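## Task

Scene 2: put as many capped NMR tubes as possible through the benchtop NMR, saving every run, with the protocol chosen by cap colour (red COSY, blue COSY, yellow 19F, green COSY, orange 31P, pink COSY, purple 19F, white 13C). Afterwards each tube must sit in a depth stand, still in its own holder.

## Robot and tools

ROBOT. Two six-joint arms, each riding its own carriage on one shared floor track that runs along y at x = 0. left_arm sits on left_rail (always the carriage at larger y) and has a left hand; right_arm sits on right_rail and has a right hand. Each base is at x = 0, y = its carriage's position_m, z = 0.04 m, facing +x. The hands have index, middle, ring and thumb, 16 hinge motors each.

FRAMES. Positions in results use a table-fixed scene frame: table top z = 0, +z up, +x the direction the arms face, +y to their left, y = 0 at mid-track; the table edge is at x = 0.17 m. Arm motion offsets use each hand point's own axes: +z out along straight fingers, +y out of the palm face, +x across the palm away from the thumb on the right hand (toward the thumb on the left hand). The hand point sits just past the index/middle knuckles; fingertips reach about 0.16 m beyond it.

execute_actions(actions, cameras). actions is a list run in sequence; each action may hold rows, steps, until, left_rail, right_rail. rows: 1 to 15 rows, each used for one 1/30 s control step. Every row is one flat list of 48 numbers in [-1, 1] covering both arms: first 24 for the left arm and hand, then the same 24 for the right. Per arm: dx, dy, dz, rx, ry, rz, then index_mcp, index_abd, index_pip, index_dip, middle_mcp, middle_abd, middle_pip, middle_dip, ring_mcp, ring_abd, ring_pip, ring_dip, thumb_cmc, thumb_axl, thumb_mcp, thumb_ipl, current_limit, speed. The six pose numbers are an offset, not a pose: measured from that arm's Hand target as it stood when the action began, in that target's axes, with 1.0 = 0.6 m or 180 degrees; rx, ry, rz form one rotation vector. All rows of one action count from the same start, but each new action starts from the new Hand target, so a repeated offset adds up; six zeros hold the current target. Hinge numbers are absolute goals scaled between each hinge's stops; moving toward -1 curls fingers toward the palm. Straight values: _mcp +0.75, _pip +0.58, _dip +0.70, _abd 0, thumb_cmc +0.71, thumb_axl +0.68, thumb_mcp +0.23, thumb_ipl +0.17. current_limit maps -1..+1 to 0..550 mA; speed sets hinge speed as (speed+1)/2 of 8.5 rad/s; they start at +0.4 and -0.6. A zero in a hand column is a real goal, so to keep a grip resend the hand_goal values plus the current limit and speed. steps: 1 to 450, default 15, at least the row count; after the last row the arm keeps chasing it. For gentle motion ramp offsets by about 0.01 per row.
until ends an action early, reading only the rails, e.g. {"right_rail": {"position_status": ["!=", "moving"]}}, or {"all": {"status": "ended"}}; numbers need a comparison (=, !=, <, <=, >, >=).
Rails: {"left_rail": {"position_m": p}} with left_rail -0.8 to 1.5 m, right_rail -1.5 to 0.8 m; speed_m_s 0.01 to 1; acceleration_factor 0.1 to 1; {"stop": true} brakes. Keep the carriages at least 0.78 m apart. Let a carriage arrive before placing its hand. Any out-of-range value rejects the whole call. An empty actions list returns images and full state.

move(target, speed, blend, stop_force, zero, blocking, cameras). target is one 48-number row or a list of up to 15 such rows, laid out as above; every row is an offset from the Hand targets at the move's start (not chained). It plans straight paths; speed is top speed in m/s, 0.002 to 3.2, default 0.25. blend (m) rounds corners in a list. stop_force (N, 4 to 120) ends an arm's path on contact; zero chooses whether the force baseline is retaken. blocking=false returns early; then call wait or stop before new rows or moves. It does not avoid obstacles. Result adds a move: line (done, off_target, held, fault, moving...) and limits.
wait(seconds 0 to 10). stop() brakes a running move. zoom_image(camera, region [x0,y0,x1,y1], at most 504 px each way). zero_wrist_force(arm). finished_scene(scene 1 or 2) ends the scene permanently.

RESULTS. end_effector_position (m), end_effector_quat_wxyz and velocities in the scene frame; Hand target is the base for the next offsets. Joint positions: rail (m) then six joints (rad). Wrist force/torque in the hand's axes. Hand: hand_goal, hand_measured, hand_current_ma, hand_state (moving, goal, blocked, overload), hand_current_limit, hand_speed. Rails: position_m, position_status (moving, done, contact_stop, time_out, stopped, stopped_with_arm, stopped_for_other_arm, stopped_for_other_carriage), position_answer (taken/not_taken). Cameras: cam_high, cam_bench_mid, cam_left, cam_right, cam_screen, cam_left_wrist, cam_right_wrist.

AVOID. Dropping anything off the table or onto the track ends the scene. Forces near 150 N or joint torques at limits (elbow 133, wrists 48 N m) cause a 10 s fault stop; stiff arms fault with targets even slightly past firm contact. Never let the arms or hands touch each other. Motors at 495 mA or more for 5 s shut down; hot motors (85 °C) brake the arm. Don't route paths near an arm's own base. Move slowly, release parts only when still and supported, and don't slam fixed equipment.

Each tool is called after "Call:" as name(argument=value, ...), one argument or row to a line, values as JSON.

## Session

Call:
execute_actions(
  actions=[],
)

Scene clock: 0.00 s.
left_arm: end_effector_position=(+0.3781, +1.1299, +0.6699) hand_goal=(+0.754, +0.000, +0.576, +0.696, +0.754, +0.000, +0.576, +0.696, +0.754, +0.000, +0.576, +0.696, +0.714, +0.678, +0.226, +0.168) hand_measured=(+0.754, +0.000, +0.576, +0.696, +0.754, +0.000, +0.576, +0.696, +0.754, +0.000, +0.576, +0.696, +0.714, +0.678, +0.226, +0.168) hand_current_ma=(+0, +0, +0, +0, +0, +0, +0, +0, +0, +0, +0, +0, +0, +0, +0, +0) hand_state=(goal, goal, goal, goal, goal, goal, goal, goal, goal, goal, goal, goal, goal, goal, goal, goal) hand_current_limit=0.40 hand_speed=-0.60 end_effector_quat_wxyz=(+0.000, +1.000, +0.000, +0.000) | right_arm: end_effector_position=(+0.3781, -0.9612, +0.6699) hand_goal=(+0.754, +0.000, +0.576, +0.696, +0.754, +0.000, +0.576, +0.696, +0.754, +0.000, +0.576, +0.696, +0.714, +0.678, +0.226, +0.168) hand_measured=(+0.754, +0.000, +0.576, +0.696, +0.754, +0.000, +0.576, +0.696, +0.754, +0.000, +0.576, +0.696, +0.714, +0.678, +0.226, +0.168) hand_current_ma=(+0, +0, +0, +0, +0, +0, +0, +0, +0, +0, +0, +0, +0, +0, +0, +0) hand_state=(goal, goal, goal, goal, goal, goal, goal, goal, goal, goal, goal, goal, goal, goal, goal, goal) hand_current_limit=0.40 hand_speed=-0.60 end_effector_quat_wxyz=(+0.000, +0.000, +1.000, +0.000)
Joint positions: left_arm=[1.136 -0.281 -1.775 1.606 1.739 1.571 -1.851] | right_arm=[-1.125 -0.28 -1.775 1.606 1.739 1.571 1.29]
Joint velocities: within noise
Joint torques (N m): no reading
Motor temperatures (°C): left_arm=[33 35 33 37 39 36] | right_arm=[34 33 35 36 41 42]
Wrist force (N): no reading
Wrist torque (N m): no reading
Wrist force, peak (N): no reading
Hand target: left_arm +0.3781, +1.1299, +0.6699; +0.000, +1.000, +0.000, +0.000 | right_arm +0.3781, -0.9612, +0.6699; +0.000, +0.000, +1.000, +0.000
left_rail: position_m=1.136 position_status=done
right_rail: position_m=-1.125 position_status=done
camera_calibration:
cam_left_wrist: T_world_to_cam=[[-0.741346, 0.670974, -0.0141767, -0.489708], [0.460546, 0.523986, 0.716475, -1.28989], [0.488164, 0.524627, -0.697469, -0.178718], [0, 0, 0, 1]] pos_world=[0.318253, 1.09822, 0.79258]
cam_right_wrist: T_world_to_cam=[[0.79169, 0.610797, -0.0124369, 0.330681], [0.439223, -0.554917, 0.706506, -1.21641], [0.42463, -0.564796, -0.707598, -0.10463], [0, 0, 0, 1]] pos_world=[0.316908, -0.93608, 0.789478]

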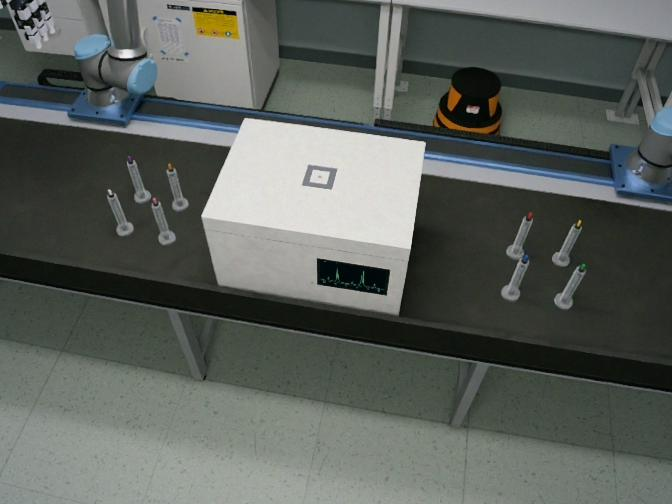

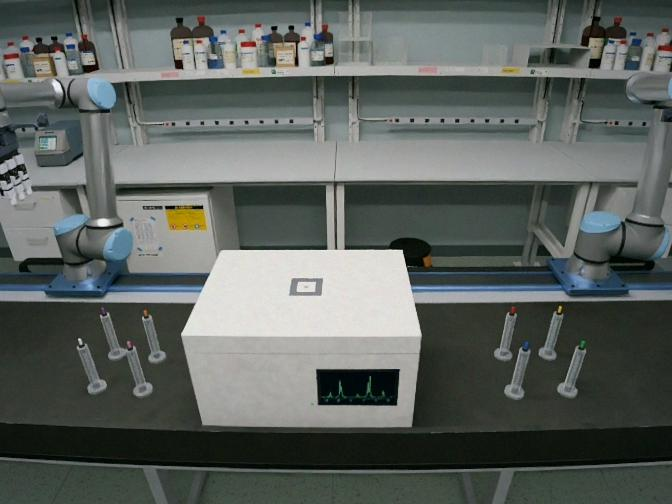

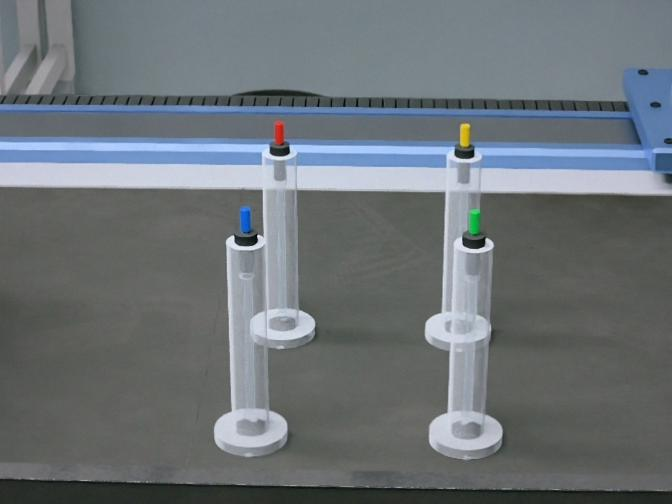

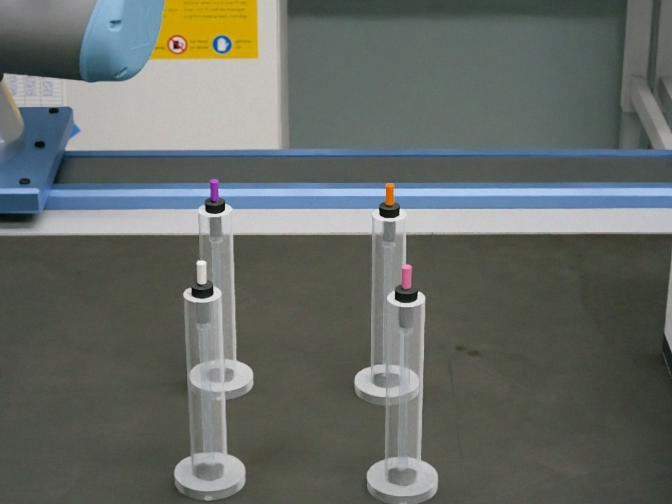

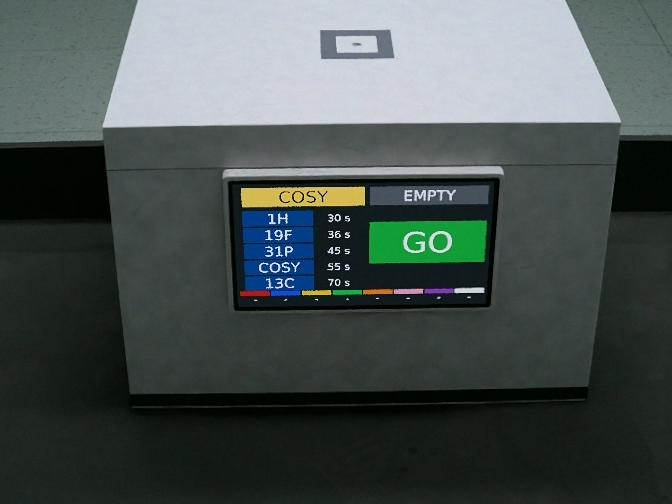

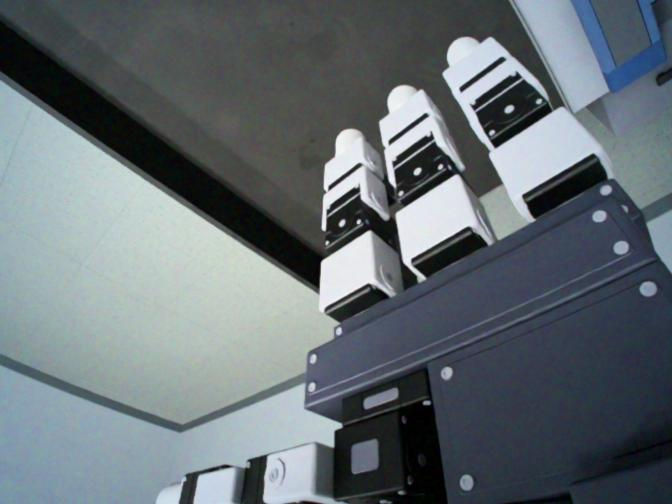

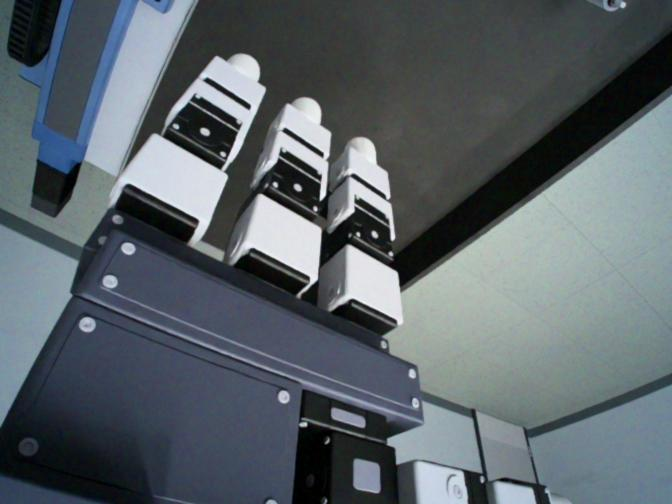

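Call:
zoom_image(
  camera="cam_right",
  region=[170, 245, 240, 315],
)

Call:
zoom_image(
  camera="cam_right",
  region=[371, 250, 441, 320],
)

Call:
zoom_image(
  camera="cam_right",
  region=[180, 165, 250, 235],
)

Call:
zoom_image(
  camera="cam_right",
  region=[355, 168, 425, 238],
)

Call:
zoom_image(
  camera="cam_left",
  region=[211, 195, 281, 265],
)

Call:
zoom_image(
  camera="cam_left",
  region=[438, 195, 508, 265],
)

Call:
zoom_image(
  camera="cam_left",
  region=[245, 112, 315, 182],
)

Call:
zoom_image(
  camera="cam_left",
  region=[428, 115, 498, 185],
)

Call:
zoom_image(
  camera="cam_screen",
  region=[310, 0, 410, 75],
)

Call:
zoom_image(
  camera="cam_screen",
  region=[210, 150, 520, 320],
)

Call:
zoom_image(
  camera="cam_high",
  region=[180, 100, 440, 330],
)

Call:
zoom_image(
  camera="cam_bench_mid",
  region=[160, 230, 440, 450],
)

Scaled by 7.200 from the camera's 672x504 image, which has a finer 960x720 frame.

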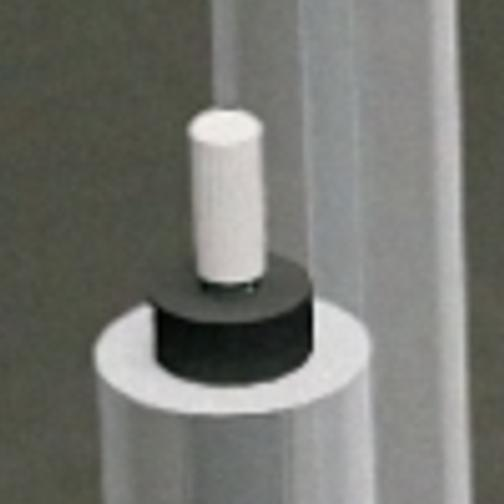

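Scaled by 7.200 from the camera's 672x504 image, which has a finer 960x720 frame.

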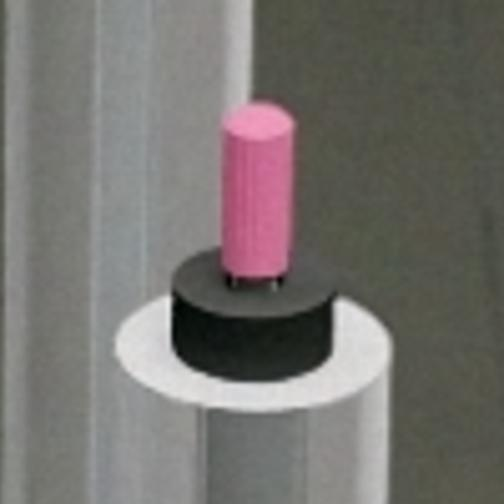

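Scaled by 7.200 from the camera's 672x504 image, which has a finer 960x720 frame.

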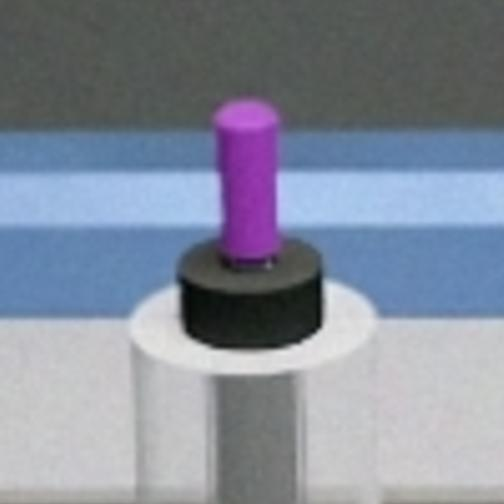

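Scaled by 7.200 from the camera's 672x504 image, which has a finer 960x720 frame.

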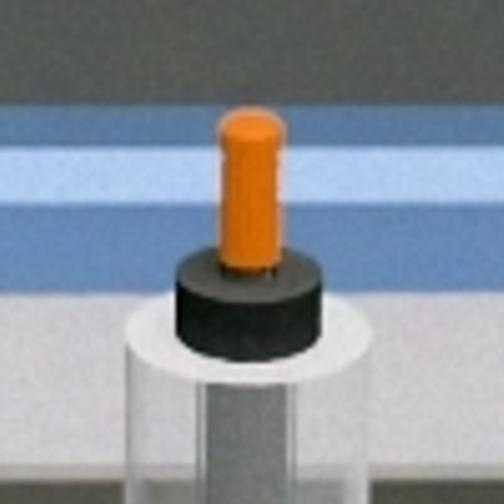

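Scaled by 7.200 from the camera's 672x504 image, which has a finer 960x720 frame.

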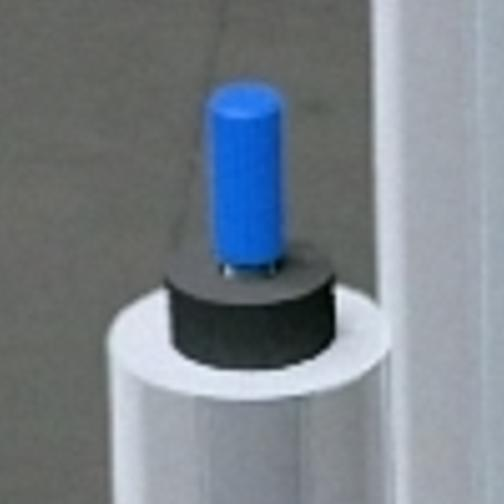

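Scaled by 7.200 from the camera's 672x504 image, which has a finer 960x720 frame.

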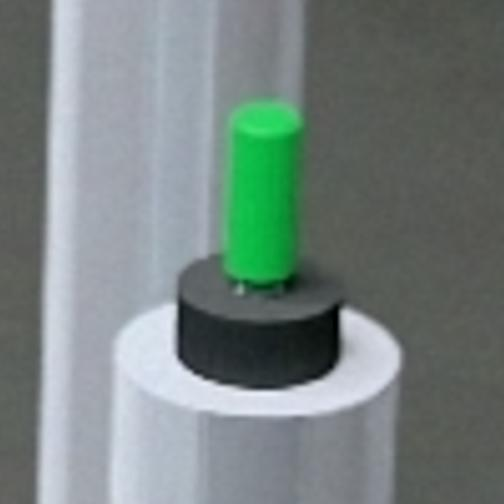

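Scaled by 7.200 from the camera's 672x504 image, which has a finer 960x720 frame.

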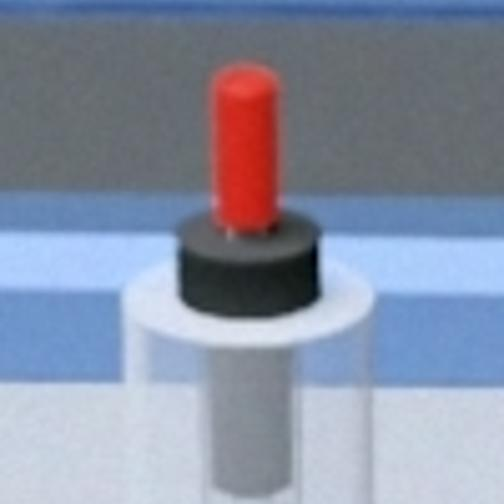

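Scaled by 7.200 from the camera's 672x504 image, which has a finer 960x720 frame.

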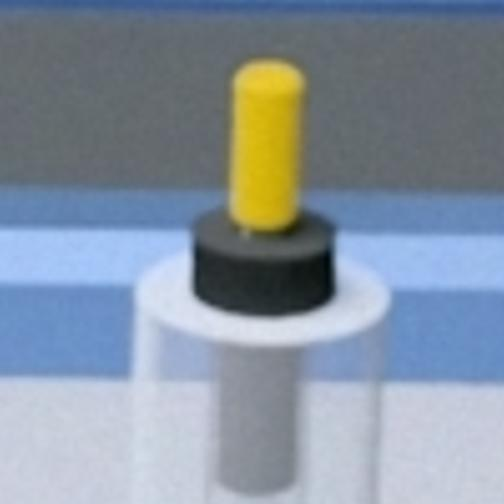

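Scaled by 5.040 from the camera's 672x504 image, which has a finer 960x720 frame.

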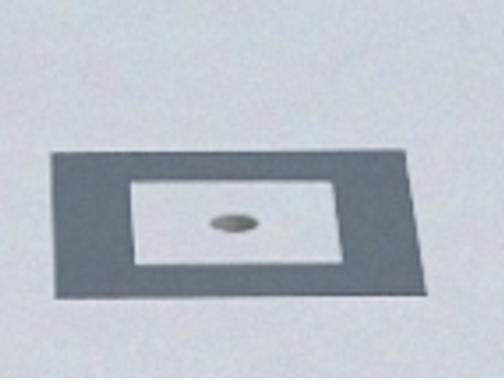

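Scaled by 1.626 from the camera's 672x504 image, which has a finer 960x720 frame.

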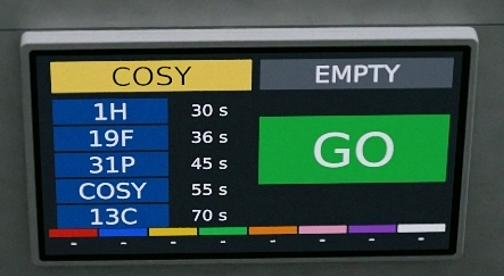

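Scaled by 1.938 from the camera's 672x504 image, which has a finer 960x720 frame.

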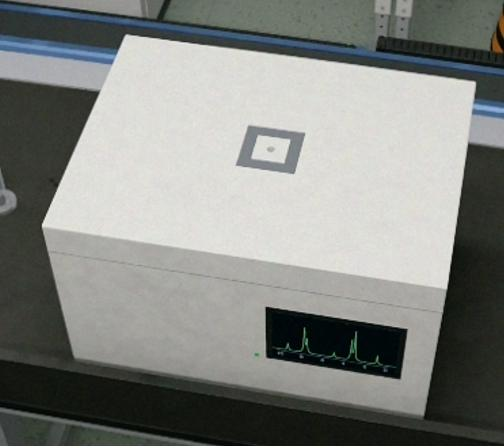

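Scaled by 1.800 from the camera's 672x504 image, which has a finer 960x720 frame.

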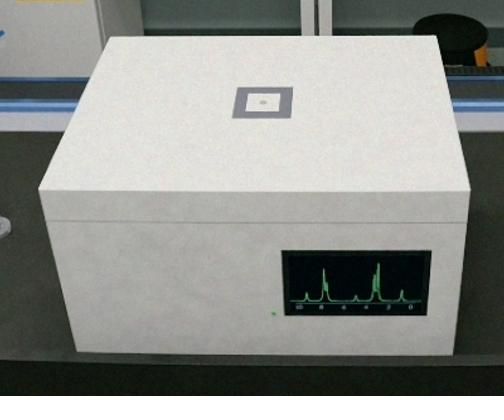

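Call:
execute_actions(
  actions=[
    {"rows": [[0,0,0,0,0,0,0.754,0.1,0.576,0.696,0.754,-0.1,0.576,0.696,0.754,-0.1,0.576,0.696,0.714,0.678,-0.281,0.168,0.4,-0.8,0,0,0,0,0,0,0.754,0.1,0.576,0.696,0.754,-0.1,0.576,0.696,0.754,-0.1,0.576,0.696,0.714,0.678,-0.281,0.168,0.4,-0.8]], "steps": 90, "left_rail": {"position_m": 0.345}, "right_rail": {"position_m": -0.455}, "until": {"all": {"status": "ended"}}},
  ],
  cameras=[],
)

Scene clock: 147.37 s.
left_arm: end_effector_position=(+0.3781, +0.3389, +0.6699) hand_goal=(+0.754, +0.100, +0.576, +0.696, +0.754, -0.100, +0.576, +0.696, +0.754, -0.100, +0.576, +0.696, +0.714, +0.678, -0.280, +0.168) hand_measured=(+0.754, +0.096, +0.576, +0.696, +0.754, -0.096, +0.576, +0.696, +0.754, -0.096, +0.576, +0.696, +0.714, +0.678, -0.280, +0.168) hand_current_ma=(+0, -2, +0, +0, +0, +2, +0, +0, +0, +2, +0, +0, +0, +0, -1, +0) hand_state=(goal, goal, goal, goal, goal, goal, goal, goal, goal, goal, goal, goal, goal, goal, goal, goal) hand_current_limit=0.40 hand_speed=-0.80 end_effector_quat_wxyz=(+0.000, +1.000, +0.000, +0.000) | right_arm: end_effector_position=(+0.3781, -0.2912, +0.6699) hand_goal=(+0.754, +0.100, +0.576, +0.696, +0.754, -0.100, +0.576, +0.696, +0.754, -0.100, +0.576, +0.696, +0.714, +0.678, -0.280, +0.168) hand_measured=(+0.754, +0.096, +0.576, +0.696, +0.754, -0.096, +0.576, +0.696, +0.754, -0.096, +0.576, +0.696, +0.714, +0.678, -0.280, +0.168) hand_current_ma=(+0, -2, +0, +0, +0, +2, +0, +0, +0, +2, +0, +0, +0, +0, +0, +0) hand_state=(goal, goal, goal, goal, goal, goal, goal, goal, goal, goal, goal, goal, goal, goal, goal, goal) hand_current_limit=0.40 hand_speed=-0.80 end_effector_quat_wxyz=(+0.000, +0.000, +1.000, +0.000)
Joint positions: left_arm=[0.345 -0.28 -1.775 1.606 1.739 1.571 -1.851] | right_arm=[-0.455 -0.28 -1.775 1.606 1.739 1.571 1.29]
Joint torques (N m): left_arm=[3.57 -20.46 -37.56 4.51 -0.39 -0.1] | right_arm=[-0.39 -26.06 -42.59 3.73 -0.03 -0.23]
Wrist force (N): left_arm=[-0.1 -0.1 -0.4] | right_arm=[0.4 -0.2 0.2]
Wrist torque (N m): left_arm=[0.01 0.02 0.00] | right_arm=[-0.05 -0.07 0.03]
Wrist force, peak (N): left_arm=[-0.1 -2.5 0.0] | right_arm=[0.3 -2.9 0.1]
Hand target: left_arm +0.3781, +0.3389, +0.6699; +0.000, +1.000, +0.000, +0.000 | right_arm +0.3781, -0.2912, +0.6699; +0.000, +0.000, +1.000, +0.000
Off the commanded pose: left_arm 0.000 m, 0 deg | right_arm 0.000 m, 0 deg.
left_rail: position_m=0.345 position_status=done
right_rail: position_m=-0.455 position_status=done
No camera images: "cameras" was empty.

Call:
move(
  target=[0.196,-0.3313,0.4165,0,0,0,0.754,0.1,0.576,0.696,0.754,-0.1,0.576,0.696,0.754,-0.1,0.576,0.696,0.714,0.678,-0.281,0.168,0.4,-0.8,-0.495,-0.395,0.4165,0,0,0,0.754,0.1,0.576,0.696,0.754,-0.1,0.576,0.696,0.754,-0.1,0.576,0.696,0.714,0.678,-0.281,0.168,0.4,-0.8],
  speed=0.5,
  cameras=["cam_left_wrist", "cam_right_wrist"],
)

Call:
zoom_image(
  camera="cam_left_wrist",
  region=[314, 0, 434, 120],
)

Call:
zoom_image(
  camera="cam_right_wrist",
  region=[270, 0, 390, 120],
)

Scene clock: 164.60 s.
left_arm: end_effector_position=(+0.4956, +0.5375, +0.4201) hand_goal=(+0.754, +0.100, +0.576, +0.696, +0.754, -0.100, +0.576, +0.696, +0.754, -0.100, +0.576, +0.696, +0.714, +0.678, -0.280, +0.168) hand_measured=(+0.754, +0.096, +0.576, +0.696, +0.754, -0.096, +0.576, +0.696, +0.754, -0.096, +0.576, +0.696, +0.714, +0.678, -0.282, +0.168) hand_current_ma=(+0, -2, +0, +0, +0, +2, +0, +0, +0, +2, +0, +0, +0, +0, -1, +0) hand_state=(goal, goal, goal, goal, goal, goal, goal, goal, goal, goal, goal, goal, goal, goal, goal, goal) hand_current_limit=0.40 hand_speed=-0.80 end_effector_quat_wxyz=(+0.000, +1.000, +0.000, +0.000) | right_arm: end_effector_position=(+0.6749, -0.5280, +0.4201) hand_goal=(+0.754, +0.100, +0.576, +0.696, +0.754, -0.100, +0.576, +0.696, +0.754, -0.100, +0.576, +0.696, +0.714, +0.678, -0.280, +0.168) hand_measured=(+0.754, +0.096, +0.576, +0.696, +0.754, -0.096, +0.576, +0.696, +0.754, -0.096, +0.576, +0.696, +0.714, +0.678, -0.282, +0.168) hand_current_ma=(+0, -2, +0, +0, +0, +2, +0, +0, +0, +1, +0, +0, +0, +0, +0, +0) hand_state=(goal, goal, goal, goal, goal, goal, goal, goal, goal, goal, goal, goal, goal, goal, goal, goal) hand_current_limit=0.40 hand_speed=-0.80 end_effector_quat_wxyz=(+0.000, +0.000, +1.000, +0.000)
Joint positions: left_arm=[0.345 0.208 -1.422 1.705 1.287 1.571 -1.363] | right_arm=[-0.455 -0.5 -1.219 1.447 1.343 1.571 1.07]
Joint torques (N m): left_arm=[17.4 -36.12 -46.34 3.22 2.53 4.03] | right_arm=[9.47 -57.04 -56.15 6.31 3.21 1.51]
Wrist force (N): left_arm=[0.1 0.4 -0.3] | right_arm=[0.0 -0.8 0.2]
Wrist torque (N m): left_arm=[0.01 0.06 0.03] | right_arm=[-0.13 -0.01 0.09]
Wrist force, peak (N): left_arm=[-0.9 0.7 -1.1] | right_arm=[-1.2 -2.4 1.5]
Hand target: left_arm +0.4957, +0.5376, +0.4200; +0.000, +1.000, +0.000, +0.000 | right_arm +0.6751, -0.5281, +0.4200; +0.000, +0.000, +1.000, +0.000
Off the commanded pose: left_arm 0.000 m, 0 deg | right_arm 0.000 m, 0 deg.
left_rail: position_m=0.345 position_status=done
right_rail: position_m=-0.455 position_status=done
move: done
camera_calibration:
cam_left_wrist: T_world_to_cam=[[-0.741346, 0.670974, -0.0141766, -0.00858246], [0.460546, 0.523986, 0.716475, -0.854663], [0.488164, 0.524627, -0.697469, -0.0995651], [0, 0, 0, 1]] pos_world=[0.435853, 0.505825, 0.54278]
cam_right_wrist: T_world_to_cam=[[0.791692, 0.610797, -0.0122369, -0.172106], [0.439114, -0.555009, 0.706501, -0.929874], [0.424737, -0.564705, -0.707606, -0.162763], [0, 0, 0, 1]] pos_world=[0.613708, -0.50288, 0.539679]
Images, in order (width x height): cam_left_wrist 672x504, cam_right_wrist 672x504.

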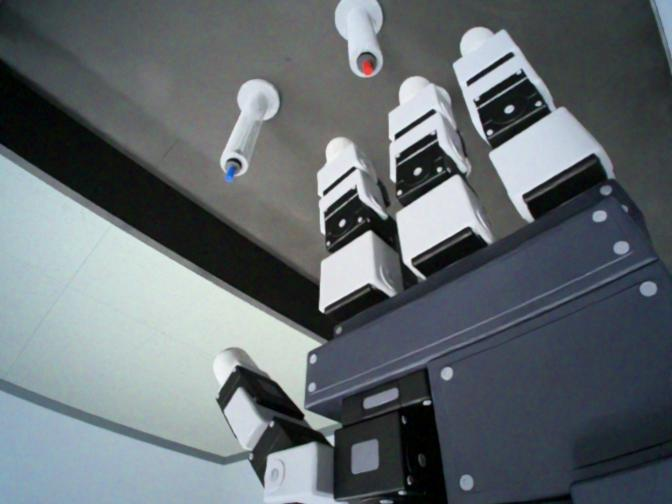

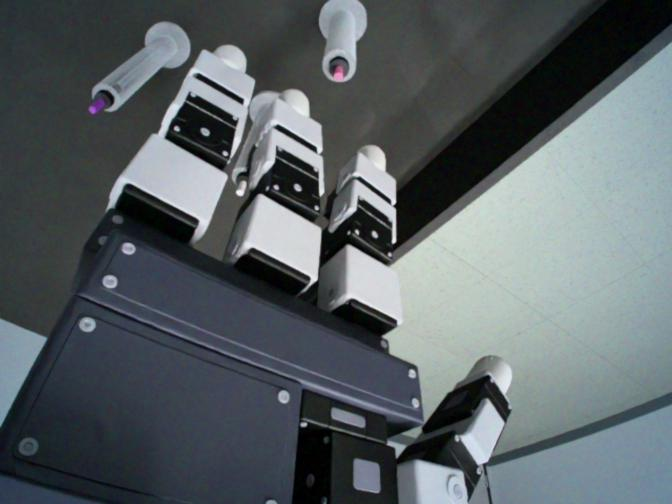

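Scaled by 4.200 from the camera's 672x504 image, which has a finer 960x720 frame.

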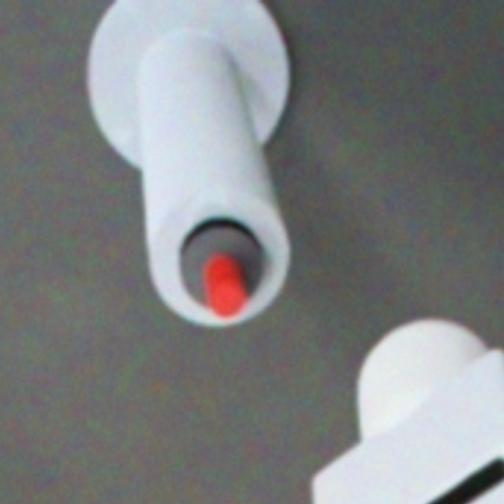

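Scaled by 4.200 from the camera's 672x504 image, which has a finer 960x720 frame.

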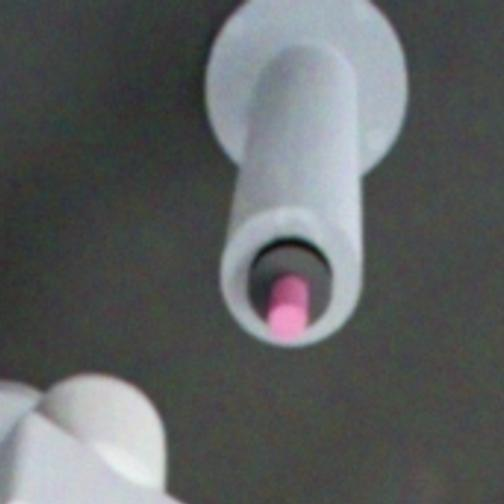

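Call:
move(
  target=[
    [0,-0.002,0.175,0,0,0,0.754,0.1,0.576,0.696,0.754,-0.1,0.576,0.696,0.754,-0.1,0.576,0.696,0.714,0.678,-0.281,0.168,0.4,-0.8,0,0,0,0,0,0,0.754,0.1,0.576,0.696,0.754,-0.1,0.576,0.696,0.754,-0.1,0.576,0.696,0.714,0.678,-0.281,0.168,0.4,-0.8],
    [0,-0.002,0.1992,0,0,0,0.754,-0.3,0.576,0.696,0.754,0.3,0.576,0.696,0.754,-0.1,0.576,0.696,0.714,0.678,-0.281,0.168,0.75,-0.8,0,0,0,0,0,0,0.754,0.1,0.576,0.696,0.754,-0.1,0.576,0.696,0.754,-0.1,0.576,0.696,0.714,0.678,-0.281,0.168,0.4,-0.8],
    [0,-0.002,0.1492,0,0,0,0.754,-0.3,0.576,0.696,0.754,0.3,0.576,0.696,0.754,-0.1,0.576,0.696,0.714,0.678,-0.281,0.168,0.75,-0.8,0,0,0,0,0,0,0.754,0.1,0.576,0.696,0.754,-0.1,0.576,0.696,0.754,-0.1,0.576,0.696,0.714,0.678,-0.281,0.168,0.4,-0.8],
    [0,-0.002,-0.3,0,0,0,0.754,-0.3,0.576,0.696,0.754,0.3,0.576,0.696,0.754,-0.1,0.576,0.696,0.714,0.678,-0.281,0.168,0.75,-0.8,0,0,0,0,0,0,0.754,0.1,0.576,0.696,0.754,-0.1,0.576,0.696,0.754,-0.1,0.576,0.696,0.714,0.678,-0.281,0.168,0.4,-0.8],
    [0.1738,0.596,-0.4667,0,0,0,0.754,-0.3,0.576,0.696,0.754,0.3,0.576,0.696,0.754,-0.1,0.576,0.696,0.714,0.678,-0.281,0.168,0.75,-0.8,0,0,0,0,0,0,0.754,0.1,0.576,0.696,0.754,-0.1,0.576,0.696,0.754,-0.1,0.576,0.696,0.714,0.678,-0.281,0.168,0.4,-0.8],
    [0.2655,0.996,-0.4667,0,0,0,0.754,-0.3,0.576,0.696,0.754,0.3,0.576,0.696,0.754,-0.1,0.576,0.696,0.714,0.678,-0.281,0.168,0.75,-0.8,0,0,0,0,0,0,0.754,0.1,0.576,0.696,0.754,-0.1,0.576,0.696,0.754,-0.1,0.576,0.696,0.714,0.678,-0.281,0.168,0.4,-0.8],
  ],
  speed=[0.25, 0.1, 0.05, 0.45, 0.45, 0.45],
  blend=[0.005, 0, 0.015, 0.05, 0.06, 0],
  cameras=["cam_left_wrist", "cam_screen"],
)

Call:
zoom_image(
  camera="cam_left_wrist",
  region=[264, 0, 414, 150],
)

Scene clock: 232.43 s.
left_arm: end_effector_position=(+0.6549, -0.0599, +0.7001) hand_goal=(+0.754, -0.300, +0.576, +0.696, +0.754, +0.300, +0.576, +0.696, +0.754, -0.100, +0.576, +0.696, +0.714, +0.678, -0.280, +0.168) hand_measured=(+0.754, -0.050, +0.576, +0.696, +0.754, +0.048, +0.576, +0.696, +0.754, -0.096, +0.576, +0.696, +0.714, +0.678, -0.282, +0.168) hand_current_ma=(+0, +481, +0, +0, +0, -481, +0, +0, +0, +2, +0, +0, +0, +0, -1, +0) hand_state=(goal, blocked, goal, goal, goal, blocked, goal, goal, goal, goal, goal, goal, goal, goal, goal, goal) hand_current_limit=0.75 hand_speed=-0.80 end_effector_quat_wxyz=(+0.000, +1.000, +0.000, +0.000) | right_arm: end_effector_position=(+0.6751, -0.5282, +0.4200) hand_goal=(+0.754, +0.100, +0.576, +0.696, +0.754, -0.100, +0.576, +0.696, +0.754, -0.100, +0.576, +0.696, +0.714, +0.678, -0.280, +0.168) hand_measured=(+0.754, +0.096, +0.576, +0.696, +0.754, -0.096, +0.576, +0.696, +0.754, -0.096, +0.576, +0.696, +0.714, +0.678, -0.282, +0.168) hand_current_ma=(+0, -2, +0, +0, +0, +2, +0, +0, +0, +1, +0, +0, +0, +0, +0, +0) hand_state=(goal, goal, goal, goal, goal, goal, goal, goal, goal, goal, goal, goal, goal, goal, goal, goal) hand_current_limit=0.40 hand_speed=-0.80 end_effector_quat_wxyz=(+0.000, +0.000, +1.000, +0.000)
Joint positions: left_arm=[0.345 -0.717 -1.13 0.824 1.876 1.571 -2.288] | right_arm=[-0.455 -0.5 -1.219 1.447 1.343 1.571 1.071]
Joint torques (N m): left_arm=[-11.55 -59.4 -46.39 6.96 -3.2 -4.13] | right_arm=[9.14 -51.81 -56.37 6.11 3.39 1.46]
Wrist force (N): left_arm=[0.1 0.5 0.0] | right_arm=[-0.1 -0.5 0.0]
Wrist torque (N m): left_arm=[0.00 0.08 0.15] | right_arm=[-0.07 0.01 0.07]
Wrist force, peak (N): left_arm=[0.6 0.1 -7.6] | right_arm=[-0.6 -0.9 0.2]
Hand target: left_arm +0.6550, -0.0600, +0.7001; +0.000, +1.000, +0.000, +0.000 | right_arm +0.6751, -0.5282, +0.4200; +0.000, +0.000, +1.000, +0.000
Off the commanded pose: left_arm 0.000 m, 0 deg | right_arm 0.000 m, 0 deg.
left_rail: position_m=0.345 position_status=done
right_rail: position_m=-0.455 position_status=done
move: done
camera_calibration:
cam_left_wrist: T_world_to_cam=[[-0.741346, 0.670974, -0.0141767, 0.514322], [0.460546, 0.523986, 0.716475, -0.81554], [0.488164, 0.524627, -0.697469, 0.331304], [0, 0, 0, 1]] pos_world=[0.595153, -0.0915754, 0.82268]
Images, in order (width x height): cam_screen 672x504, cam_left_wrist 672x504.

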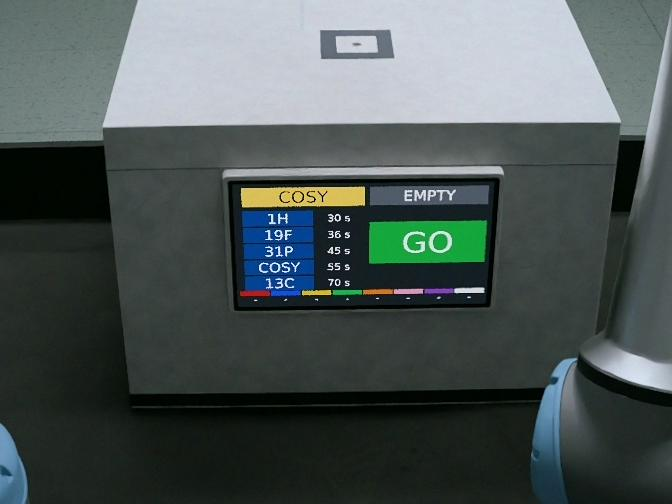

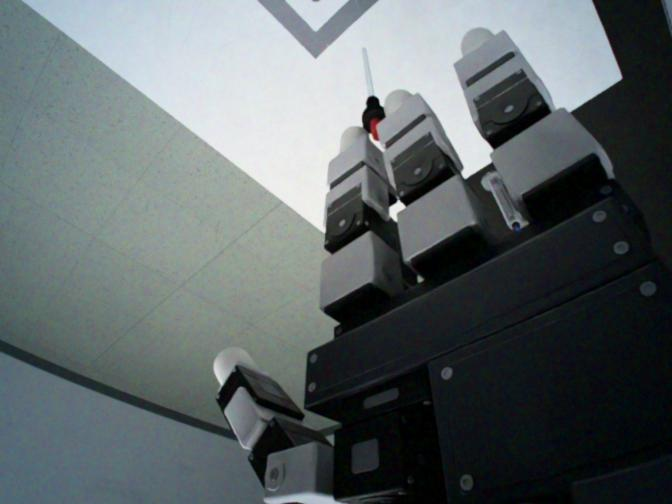

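Scaled by 3.360 from the camera's 672x504 image, which has a finer 960x720 frame.

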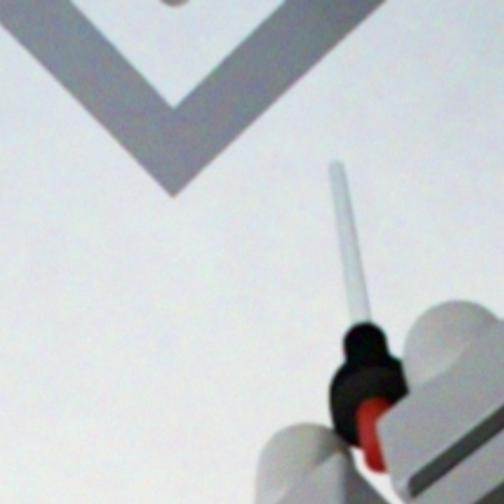

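Call:
move(
  target=[0.006,0.1108,0.0002,0,0,0,0.754,-0.3,0.576,0.696,0.754,0.3,0.576,0.696,0.754,-0.1,0.576,0.696,0.714,0.678,-0.281,0.168,0.75,-0.8,0,0,0,0,0,0,0.754,0.1,0.576,0.696,0.754,-0.1,0.576,0.696,0.754,-0.1,0.576,0.696,0.714,0.678,-0.281,0.168,0.4,-0.8],
  speed=0.3,
  cameras=["cam_left_wrist", "cam_screen"],
)

Call:
zoom_image(
  camera="cam_left_wrist",
  region=[314, 0, 414, 100],
)

Call:
zoom_image(
  camera="cam_screen",
  region=[310, 0, 410, 75],
)

Scene clock: 241.77 s.
left_arm: end_effector_position=(+0.6585, -0.1264, +0.7000) hand_goal=(+0.754, -0.300, +0.576, +0.696, +0.754, +0.300, +0.576, +0.696, +0.754, -0.100, +0.576, +0.696, +0.714, +0.678, -0.280, +0.168) hand_measured=(+0.754, -0.050, +0.576, +0.696, +0.754, +0.048, +0.576, +0.696, +0.754, -0.096, +0.576, +0.696, +0.714, +0.678, -0.282, +0.168) hand_current_ma=(+0, +481, +0, +0, +0, -481, +0, +0, +0, +2, +0, +0, +0, +0, -1, +0) hand_state=(goal, blocked, goal, goal, goal, blocked, goal, goal, goal, goal, goal, goal, goal, goal, goal, goal) hand_current_limit=0.75 hand_speed=-0.80 end_effector_quat_wxyz=(+0.000, +1.000, +0.000, +0.000) | right_arm: end_effector_position=(+0.6751, -0.5282, +0.4200) hand_goal=(+0.754, +0.100, +0.576, +0.696, +0.754, -0.100, +0.576, +0.696, +0.754, -0.100, +0.576, +0.696, +0.714, +0.678, -0.280, +0.168) hand_measured=(+0.754, +0.096, +0.576, +0.696, +0.754, -0.096, +0.576, +0.696, +0.754, -0.096, +0.576, +0.696, +0.714, +0.678, -0.282, +0.168) hand_current_ma=(+0, -2, +0, +0, +0, +2, +0, +0, +0, +1, +0, +0, +0, +0, +0, +0) hand_state=(goal, goal, goal, goal, goal, goal, goal, goal, goal, goal, goal, goal, goal, goal, goal, goal) hand_current_limit=0.40 hand_speed=-0.80 end_effector_quat_wxyz=(+0.000, +0.000, +1.000, +0.000)
Joint positions: left_arm=[0.345 -0.782 -1.048 0.7 1.919 1.571 -2.353] | right_arm=[-0.455 -0.5 -1.219 1.447 1.343 1.571 1.071]
Joint torques (N m): left_arm=[-12.27 -65.32 -45.81 6.76 -3.08 -4.25] | right_arm=[11.28 -53.38 -55.18 5.73 3.29 1.55]
Wrist force (N): left_arm=[0.1 0.3 -0.4] | right_arm=[0.2 -0.3 0.0]
Wrist torque (N m): left_arm=[0.13 0.05 0.14] | right_arm=[-0.04 -0.03 0.10]
Wrist force, peak (N): left_arm=[0.4 1.3 -0.1] | right_arm=[-0.5 -1.0 -0.1]
Hand target: left_arm +0.6586, -0.1264, +0.7000; +0.000, +1.000, +0.000, +0.000 | right_arm +0.6751, -0.5282, +0.4200; +0.000, +0.000, +1.000, +0.000
Off the commanded pose: left_arm 0.000 m, 0 deg | right_arm 0.000 m, 0 deg.
left_rail: position_m=0.345 position_status=done
right_rail: position_m=-0.455 position_status=done
move: done
camera_calibration:
cam_left_wrist: T_world_to_cam=[[-0.741346, 0.670973, -0.0141759, 0.561541], [0.46058, 0.524023, 0.716425, -0.782308], [0.48813, 0.52459, -0.69752, 0.364369], [0, 0, 0, 1]] pos_world=[0.598753, -0.157975, 0.82258]
Images, in order (width x height): cam_screen 672x504, cam_left_wrist 672x504.

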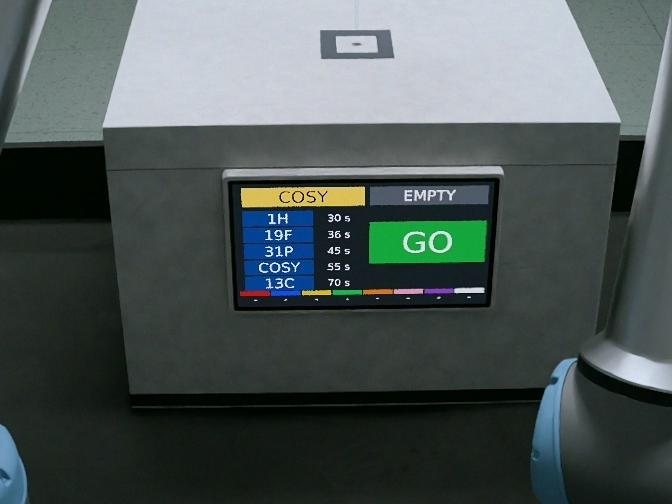

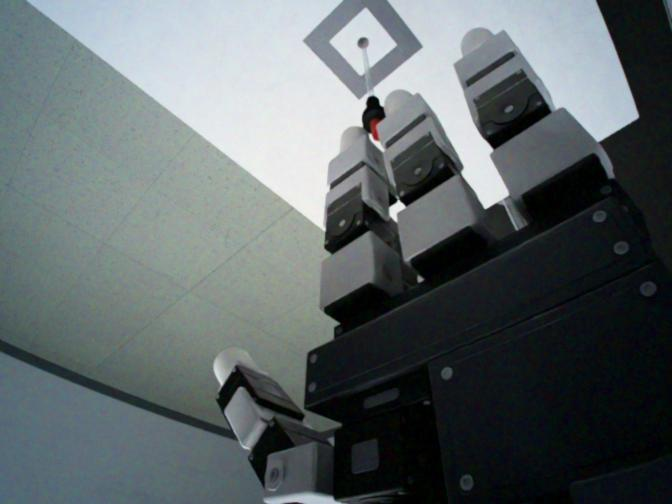

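Scaled by 5.040 from the camera's 672x504 image, which has a finer 960x720 frame.

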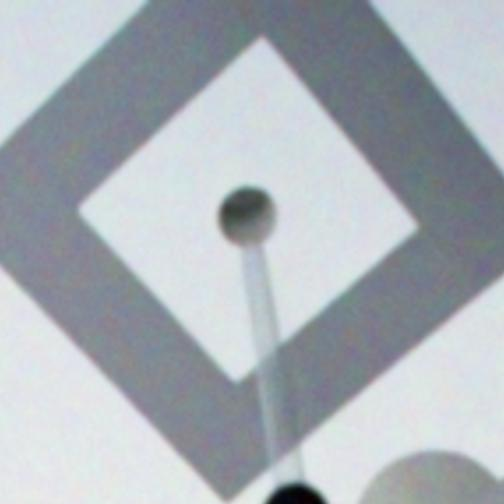

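Scaled by 5.040 from the camera's 672x504 image, which has a finer 960x720 frame.

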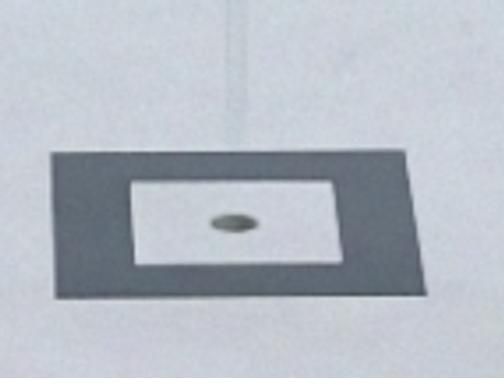

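Call:
move(
  target=[
    [0,-0.0002,0.2333,0,0,0,0.754,-0.3,0.576,0.696,0.754,0.3,0.576,0.696,0.754,-0.1,0.576,0.696,0.714,0.678,-0.281,0.168,0.75,-0.8,0.3,0.118,-0.0872,0,0,0,0.754,0.1,0.576,0.696,0.754,-0.1,0.576,0.696,0.754,-0.1,0.576,0.696,0.714,0.678,-0.281,0.168,0.4,-0.8],
    [0,-0.0002,0.3005,0,0,0,0.754,-0.3,0.576,0.696,0.754,0.3,0.576,0.696,0.754,-0.1,0.576,0.696,0.714,0.678,-0.281,0.168,0.75,-0.8,0.4585,0.1803,-0.1333,0,0,0,0.754,0.1,0.576,0.696,0.754,-0.1,0.576,0.696,0.754,-0.1,0.576,0.696,0.714,0.678,-0.281,0.168,0.4,-0.8],
  ],
  speed=[0.25, 0.15],
  blend=[0.005, 0],
  stop_force=5,
  cameras=["cam_screen"],
)

Scene clock: 260.60 s.
left_arm: end_effector_position=(+0.6586, -0.1263, +0.5231) hand_goal=(+0.754, -0.300, +0.576, +0.696, +0.754, +0.300, +0.576, +0.696, +0.754, -0.100, +0.576, +0.696, +0.714, +0.678, -0.280, +0.168) hand_measured=(+0.756, -0.050, +0.578, +0.696, +0.756, +0.048, +0.576, +0.696, +0.754, -0.098, +0.576, +0.696, +0.714, +0.678, -0.282, +0.168) hand_current_ma=(+1, +481, +0, +0, +1, -481, +0, +0, +0, +1, +0, +0, +0, +0, -1, +0) hand_state=(goal, blocked, goal, goal, goal, blocked, goal, goal, goal, goal, goal, goal, goal, goal, goal, goal) hand_current_limit=0.75 hand_speed=-0.80 end_effector_quat_wxyz=(+0.000, +1.000, +0.000, +0.000) | right_arm: end_effector_position=(+0.4000, -0.4200, +0.5000) hand_goal=(+0.754, +0.100, +0.576, +0.696, +0.754, -0.100, +0.576, +0.696, +0.754, -0.100, +0.576, +0.696, +0.714, +0.678, -0.280, +0.168) hand_measured=(+0.754, +0.096, +0.576, +0.696, +0.754, -0.096, +0.576, +0.696, +0.754, -0.096, +0.576, +0.696, +0.714, +0.678, -0.282, +0.168) hand_current_ma=(+0, -1, +0, +0, +0, +2, +0, +0, +0, +1, +0, +0, +0, +0, -1, +0) hand_state=(goal, goal, goal, goal, goal, goal, goal, goal, goal, goal, goal, goal, goal, goal, goal, goal) hand_current_limit=0.40 hand_speed=-0.80 end_effector_quat_wxyz=(+0.000, +0.000, +1.000, +0.000)
Joint positions: left_arm=[0.345 -0.782 -1.111 1.112 1.571 1.571 -2.353] | right_arm=[-0.455 -0.607 -1.748 1.884 1.435 1.571 0.964]
Joint torques (N m): left_arm=[7.72 -58.53 -46.24 6.1 1.37 -3.06] | right_arm=[-10.46 -44.65 -28.55 5.85 -3.7 -2.43]
Wrist force (N): left_arm=[0.0 -0.2 -5.1] | right_arm=[0.4 0.0 0.1]
Wrist torque (N m): left_arm=[0.45 0.12 0.13] | right_arm=[-0.03 -0.07 0.13]
Wrist force, peak (N): left_arm=[0.6 -0.3 -25.4] | right_arm=[-1.3 -1.1 0.8]
Hand target: left_arm +0.6586, -0.1263, +0.5231; +0.000, +1.000, +0.000, +0.000 (not the last commanded pose) | right_arm +0.4000, -0.4200, +0.5000; +0.000, +0.000, +1.000, +0.000
Off the commanded pose: left_arm 0.003 m, 0 deg | right_arm 0.000 m, 0 deg.
left_rail: position_m=0.345 position_status=done
right_rail: position_m=-0.455 position_status=done
move: contact (left_arm)
Images, in order (width x height): cam_screen 672x504.

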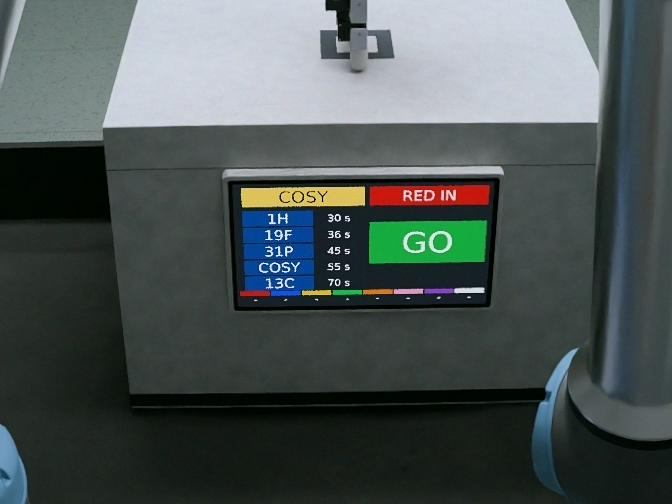

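Call:
move(
  target=[
    [0,0,0,0,0,0,0.754,0.1,0.576,0.696,0.754,-0.1,0.576,0.696,0.754,-0.1,0.576,0.696,0.714,0.678,-0.281,0.168,0.4,-0.8,0,0,0,0,0,0,0.754,0.1,0.576,0.696,0.754,-0.1,0.576,0.696,0.754,-0.1,0.576,0.696,0.714,0.678,-0.281,0.168,0.4,-0.8],
    [0,0,-0.1667,0,0,0,0.754,0.1,0.576,0.696,0.754,-0.1,0.576,0.696,0.754,-0.1,0.576,0.696,0.714,0.678,-0.281,0.168,0.4,-0.8,0,0,0,0,0,0,0.754,0.1,0.576,0.696,0.754,-0.1,0.576,0.696,0.754,-0.1,0.576,0.696,0.714,0.678,-0.281,0.168,0.4,-0.8],
    [-0.031,-0.4105,-0.2115,0,0,0,0.754,0.1,0.576,0.696,0.754,-0.1,0.576,0.696,0.754,-0.1,0.576,0.696,0.714,0.678,-0.281,0.168,0.4,-0.8,0.05,0.1333,0.0167,0,0,0,0.754,0.1,0.576,0.696,0.754,-0.1,0.576,0.696,0.754,-0.1,0.576,0.696,0.714,0.678,-0.281,0.168,0.4,-0.8],
    [-0.0477,-0.7105,-0.2198,0,0,0,0.754,0.1,0.576,0.696,0.754,-0.1,0.576,0.696,0.754,-0.1,0.576,0.696,0.714,0.678,-0.281,0.168,0.4,-0.8,0.2,0.55,0.0833,0,0,0,0.754,0.1,0.576,0.696,0.754,-0.1,0.576,0.696,0.754,-0.1,0.576,0.696,0.714,0.678,-0.281,0.168,0.4,-0.8],
    [-0.0477,-0.7105,-0.2198,0,0,0,0.754,0.1,0.576,0.696,0.754,-0.1,0.576,0.696,0.754,-0.1,0.576,0.696,0.714,0.678,-0.281,0.168,0.4,-0.8,0.1933,0.55,0.4677,0,0,0,0.754,0.1,0.576,0.696,0.754,-0.1,0.576,0.696,0.754,-0.1,0.576,0.696,0.714,0.678,-0.281,0.168,0.4,-0.8],
    [-0.0477,-0.7105,-0.2198,0,0,0,0.754,0.1,0.576,0.696,0.754,-0.1,0.576,0.696,0.754,-0.1,0.576,0.696,0.714,0.678,-0.281,0.168,0.4,-0.8,0.1525,0.55,0.4677,0,0,0,0.754,0.1,0.576,0.696,0.754,-0.1,0.576,0.696,0.754,-0.1,0.576,0.696,0.714,0.678,-0.281,0.168,0.4,-0.8],
    [-0.0477,-0.7105,-0.2198,0,0,0,0.754,0.1,0.576,0.696,0.754,-0.1,0.576,0.696,0.754,-0.1,0.576,0.696,0.714,0.678,-0.281,0.168,0.4,-0.8,0.1883,0.55,0.4677,0,0,0,0.754,0.1,0.576,0.696,0.754,-0.1,0.576,0.696,0.754,-0.1,0.576,0.696,0.714,0.678,-0.281,0.168,0.4,-0.8],
  ],
  speed=[0.1, 0.25, 0.7, 0.7, 0.6, 0.1, 0.2],
  blend=[0, 0.03, 0.05, 0.08, 0.02, 0, 0],
  cameras=["cam_screen"],
)

Scene clock: 293.33 s.
left_arm: end_effector_position=(+0.6300, +0.3000, +0.6551) hand_goal=(+0.754, +0.100, +0.576, +0.696, +0.754, -0.100, +0.576, +0.696, +0.754, -0.100, +0.576, +0.696, +0.714, +0.678, -0.280, +0.168) hand_measured=(+0.754, +0.096, +0.578, +0.696, +0.754, -0.096, +0.576, +0.696, +0.754, -0.098, +0.576, +0.696, +0.714, +0.678, -0.282, +0.168) hand_current_ma=(+0, -2, +0, +0, +0, +2, +0, +0, +0, +1, +0, +0, +0, +0, -1, +0) hand_state=(goal, goal, goal, goal, goal, goal, goal, goal, goal, goal, goal, goal, goal, goal, goal, goal) hand_current_limit=0.40 hand_speed=-0.80 end_effector_quat_wxyz=(+0.000, +1.000, +0.000, +0.000) | right_arm: end_effector_position=(+0.2873, -0.0900, +0.2193) hand_goal=(+0.754, +0.100, +0.576, +0.696, +0.754, -0.100, +0.576, +0.696, +0.754, -0.100, +0.576, +0.696, +0.714, +0.678, -0.280, +0.168) hand_measured=(+0.754, +0.096, +0.576, +0.696, +0.754, -0.096, +0.576, +0.696, +0.754, -0.096, +0.576, +0.696, +0.716, +0.680, -0.288, +0.164) hand_current_ma=(+0, -1, +0, +0, +0, +2, +0, +0, +0, +1, +0, +0, +2, +2, -10, -3) hand_state=(goal, goal, goal, goal, goal, goal, goal, goal, goal, goal, goal, goal, goal, goal, goal, goal) hand_current_limit=0.40 hand_speed=-0.80 end_effector_quat_wxyz=(+0.000, +0.000, +1.000, +0.000)
Joint positions: left_arm=[0.345 -0.225 -1.344 1.197 1.718 1.571 -1.795] | right_arm=[-0.455 0.345 -1.529 2.227 0.874 1.571 1.915]
Joint torques (N m): left_arm=[18.79 -42.95 -47.63 6.48 2.63 4.02] | right_arm=[9.06 -56.3 -18.44 2.31 1.65 1.29]
Wrist force (N): left_arm=[0.0 0.1 -0.3] | right_arm=[0.5 -0.5 0.4]
Wrist torque (N m): left_arm=[0.05 0.09 0.03] | right_arm=[-0.13 -0.08 -0.18]
Wrist force, peak (N): left_arm=[-0.2 -0.1 -5.9] | right_arm=[7.0 -0.8 -2.6]
Hand target: left_arm +0.6300, +0.3000, +0.6551; +0.000, +1.000, +0.000, +0.000 | right_arm +0.2870, -0.0899, +0.2194; +0.000, +0.000, +1.000, +0.000
Off the commanded pose: left_arm 0.000 m, 0 deg | right_arm 0.000 m, 0 deg.
left_rail: position_m=0.345 position_status=done
right_rail: position_m=-0.455 position_status=done
move: done; blend cut to 0.0122 m at target 5
Images, in order (width x height): cam_screen 672x504.

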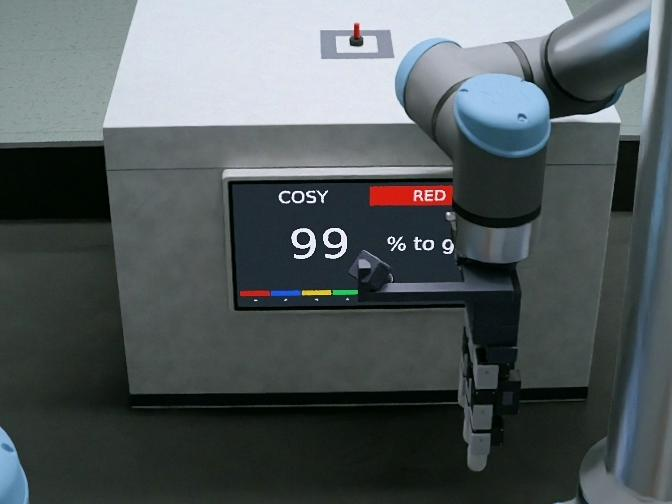

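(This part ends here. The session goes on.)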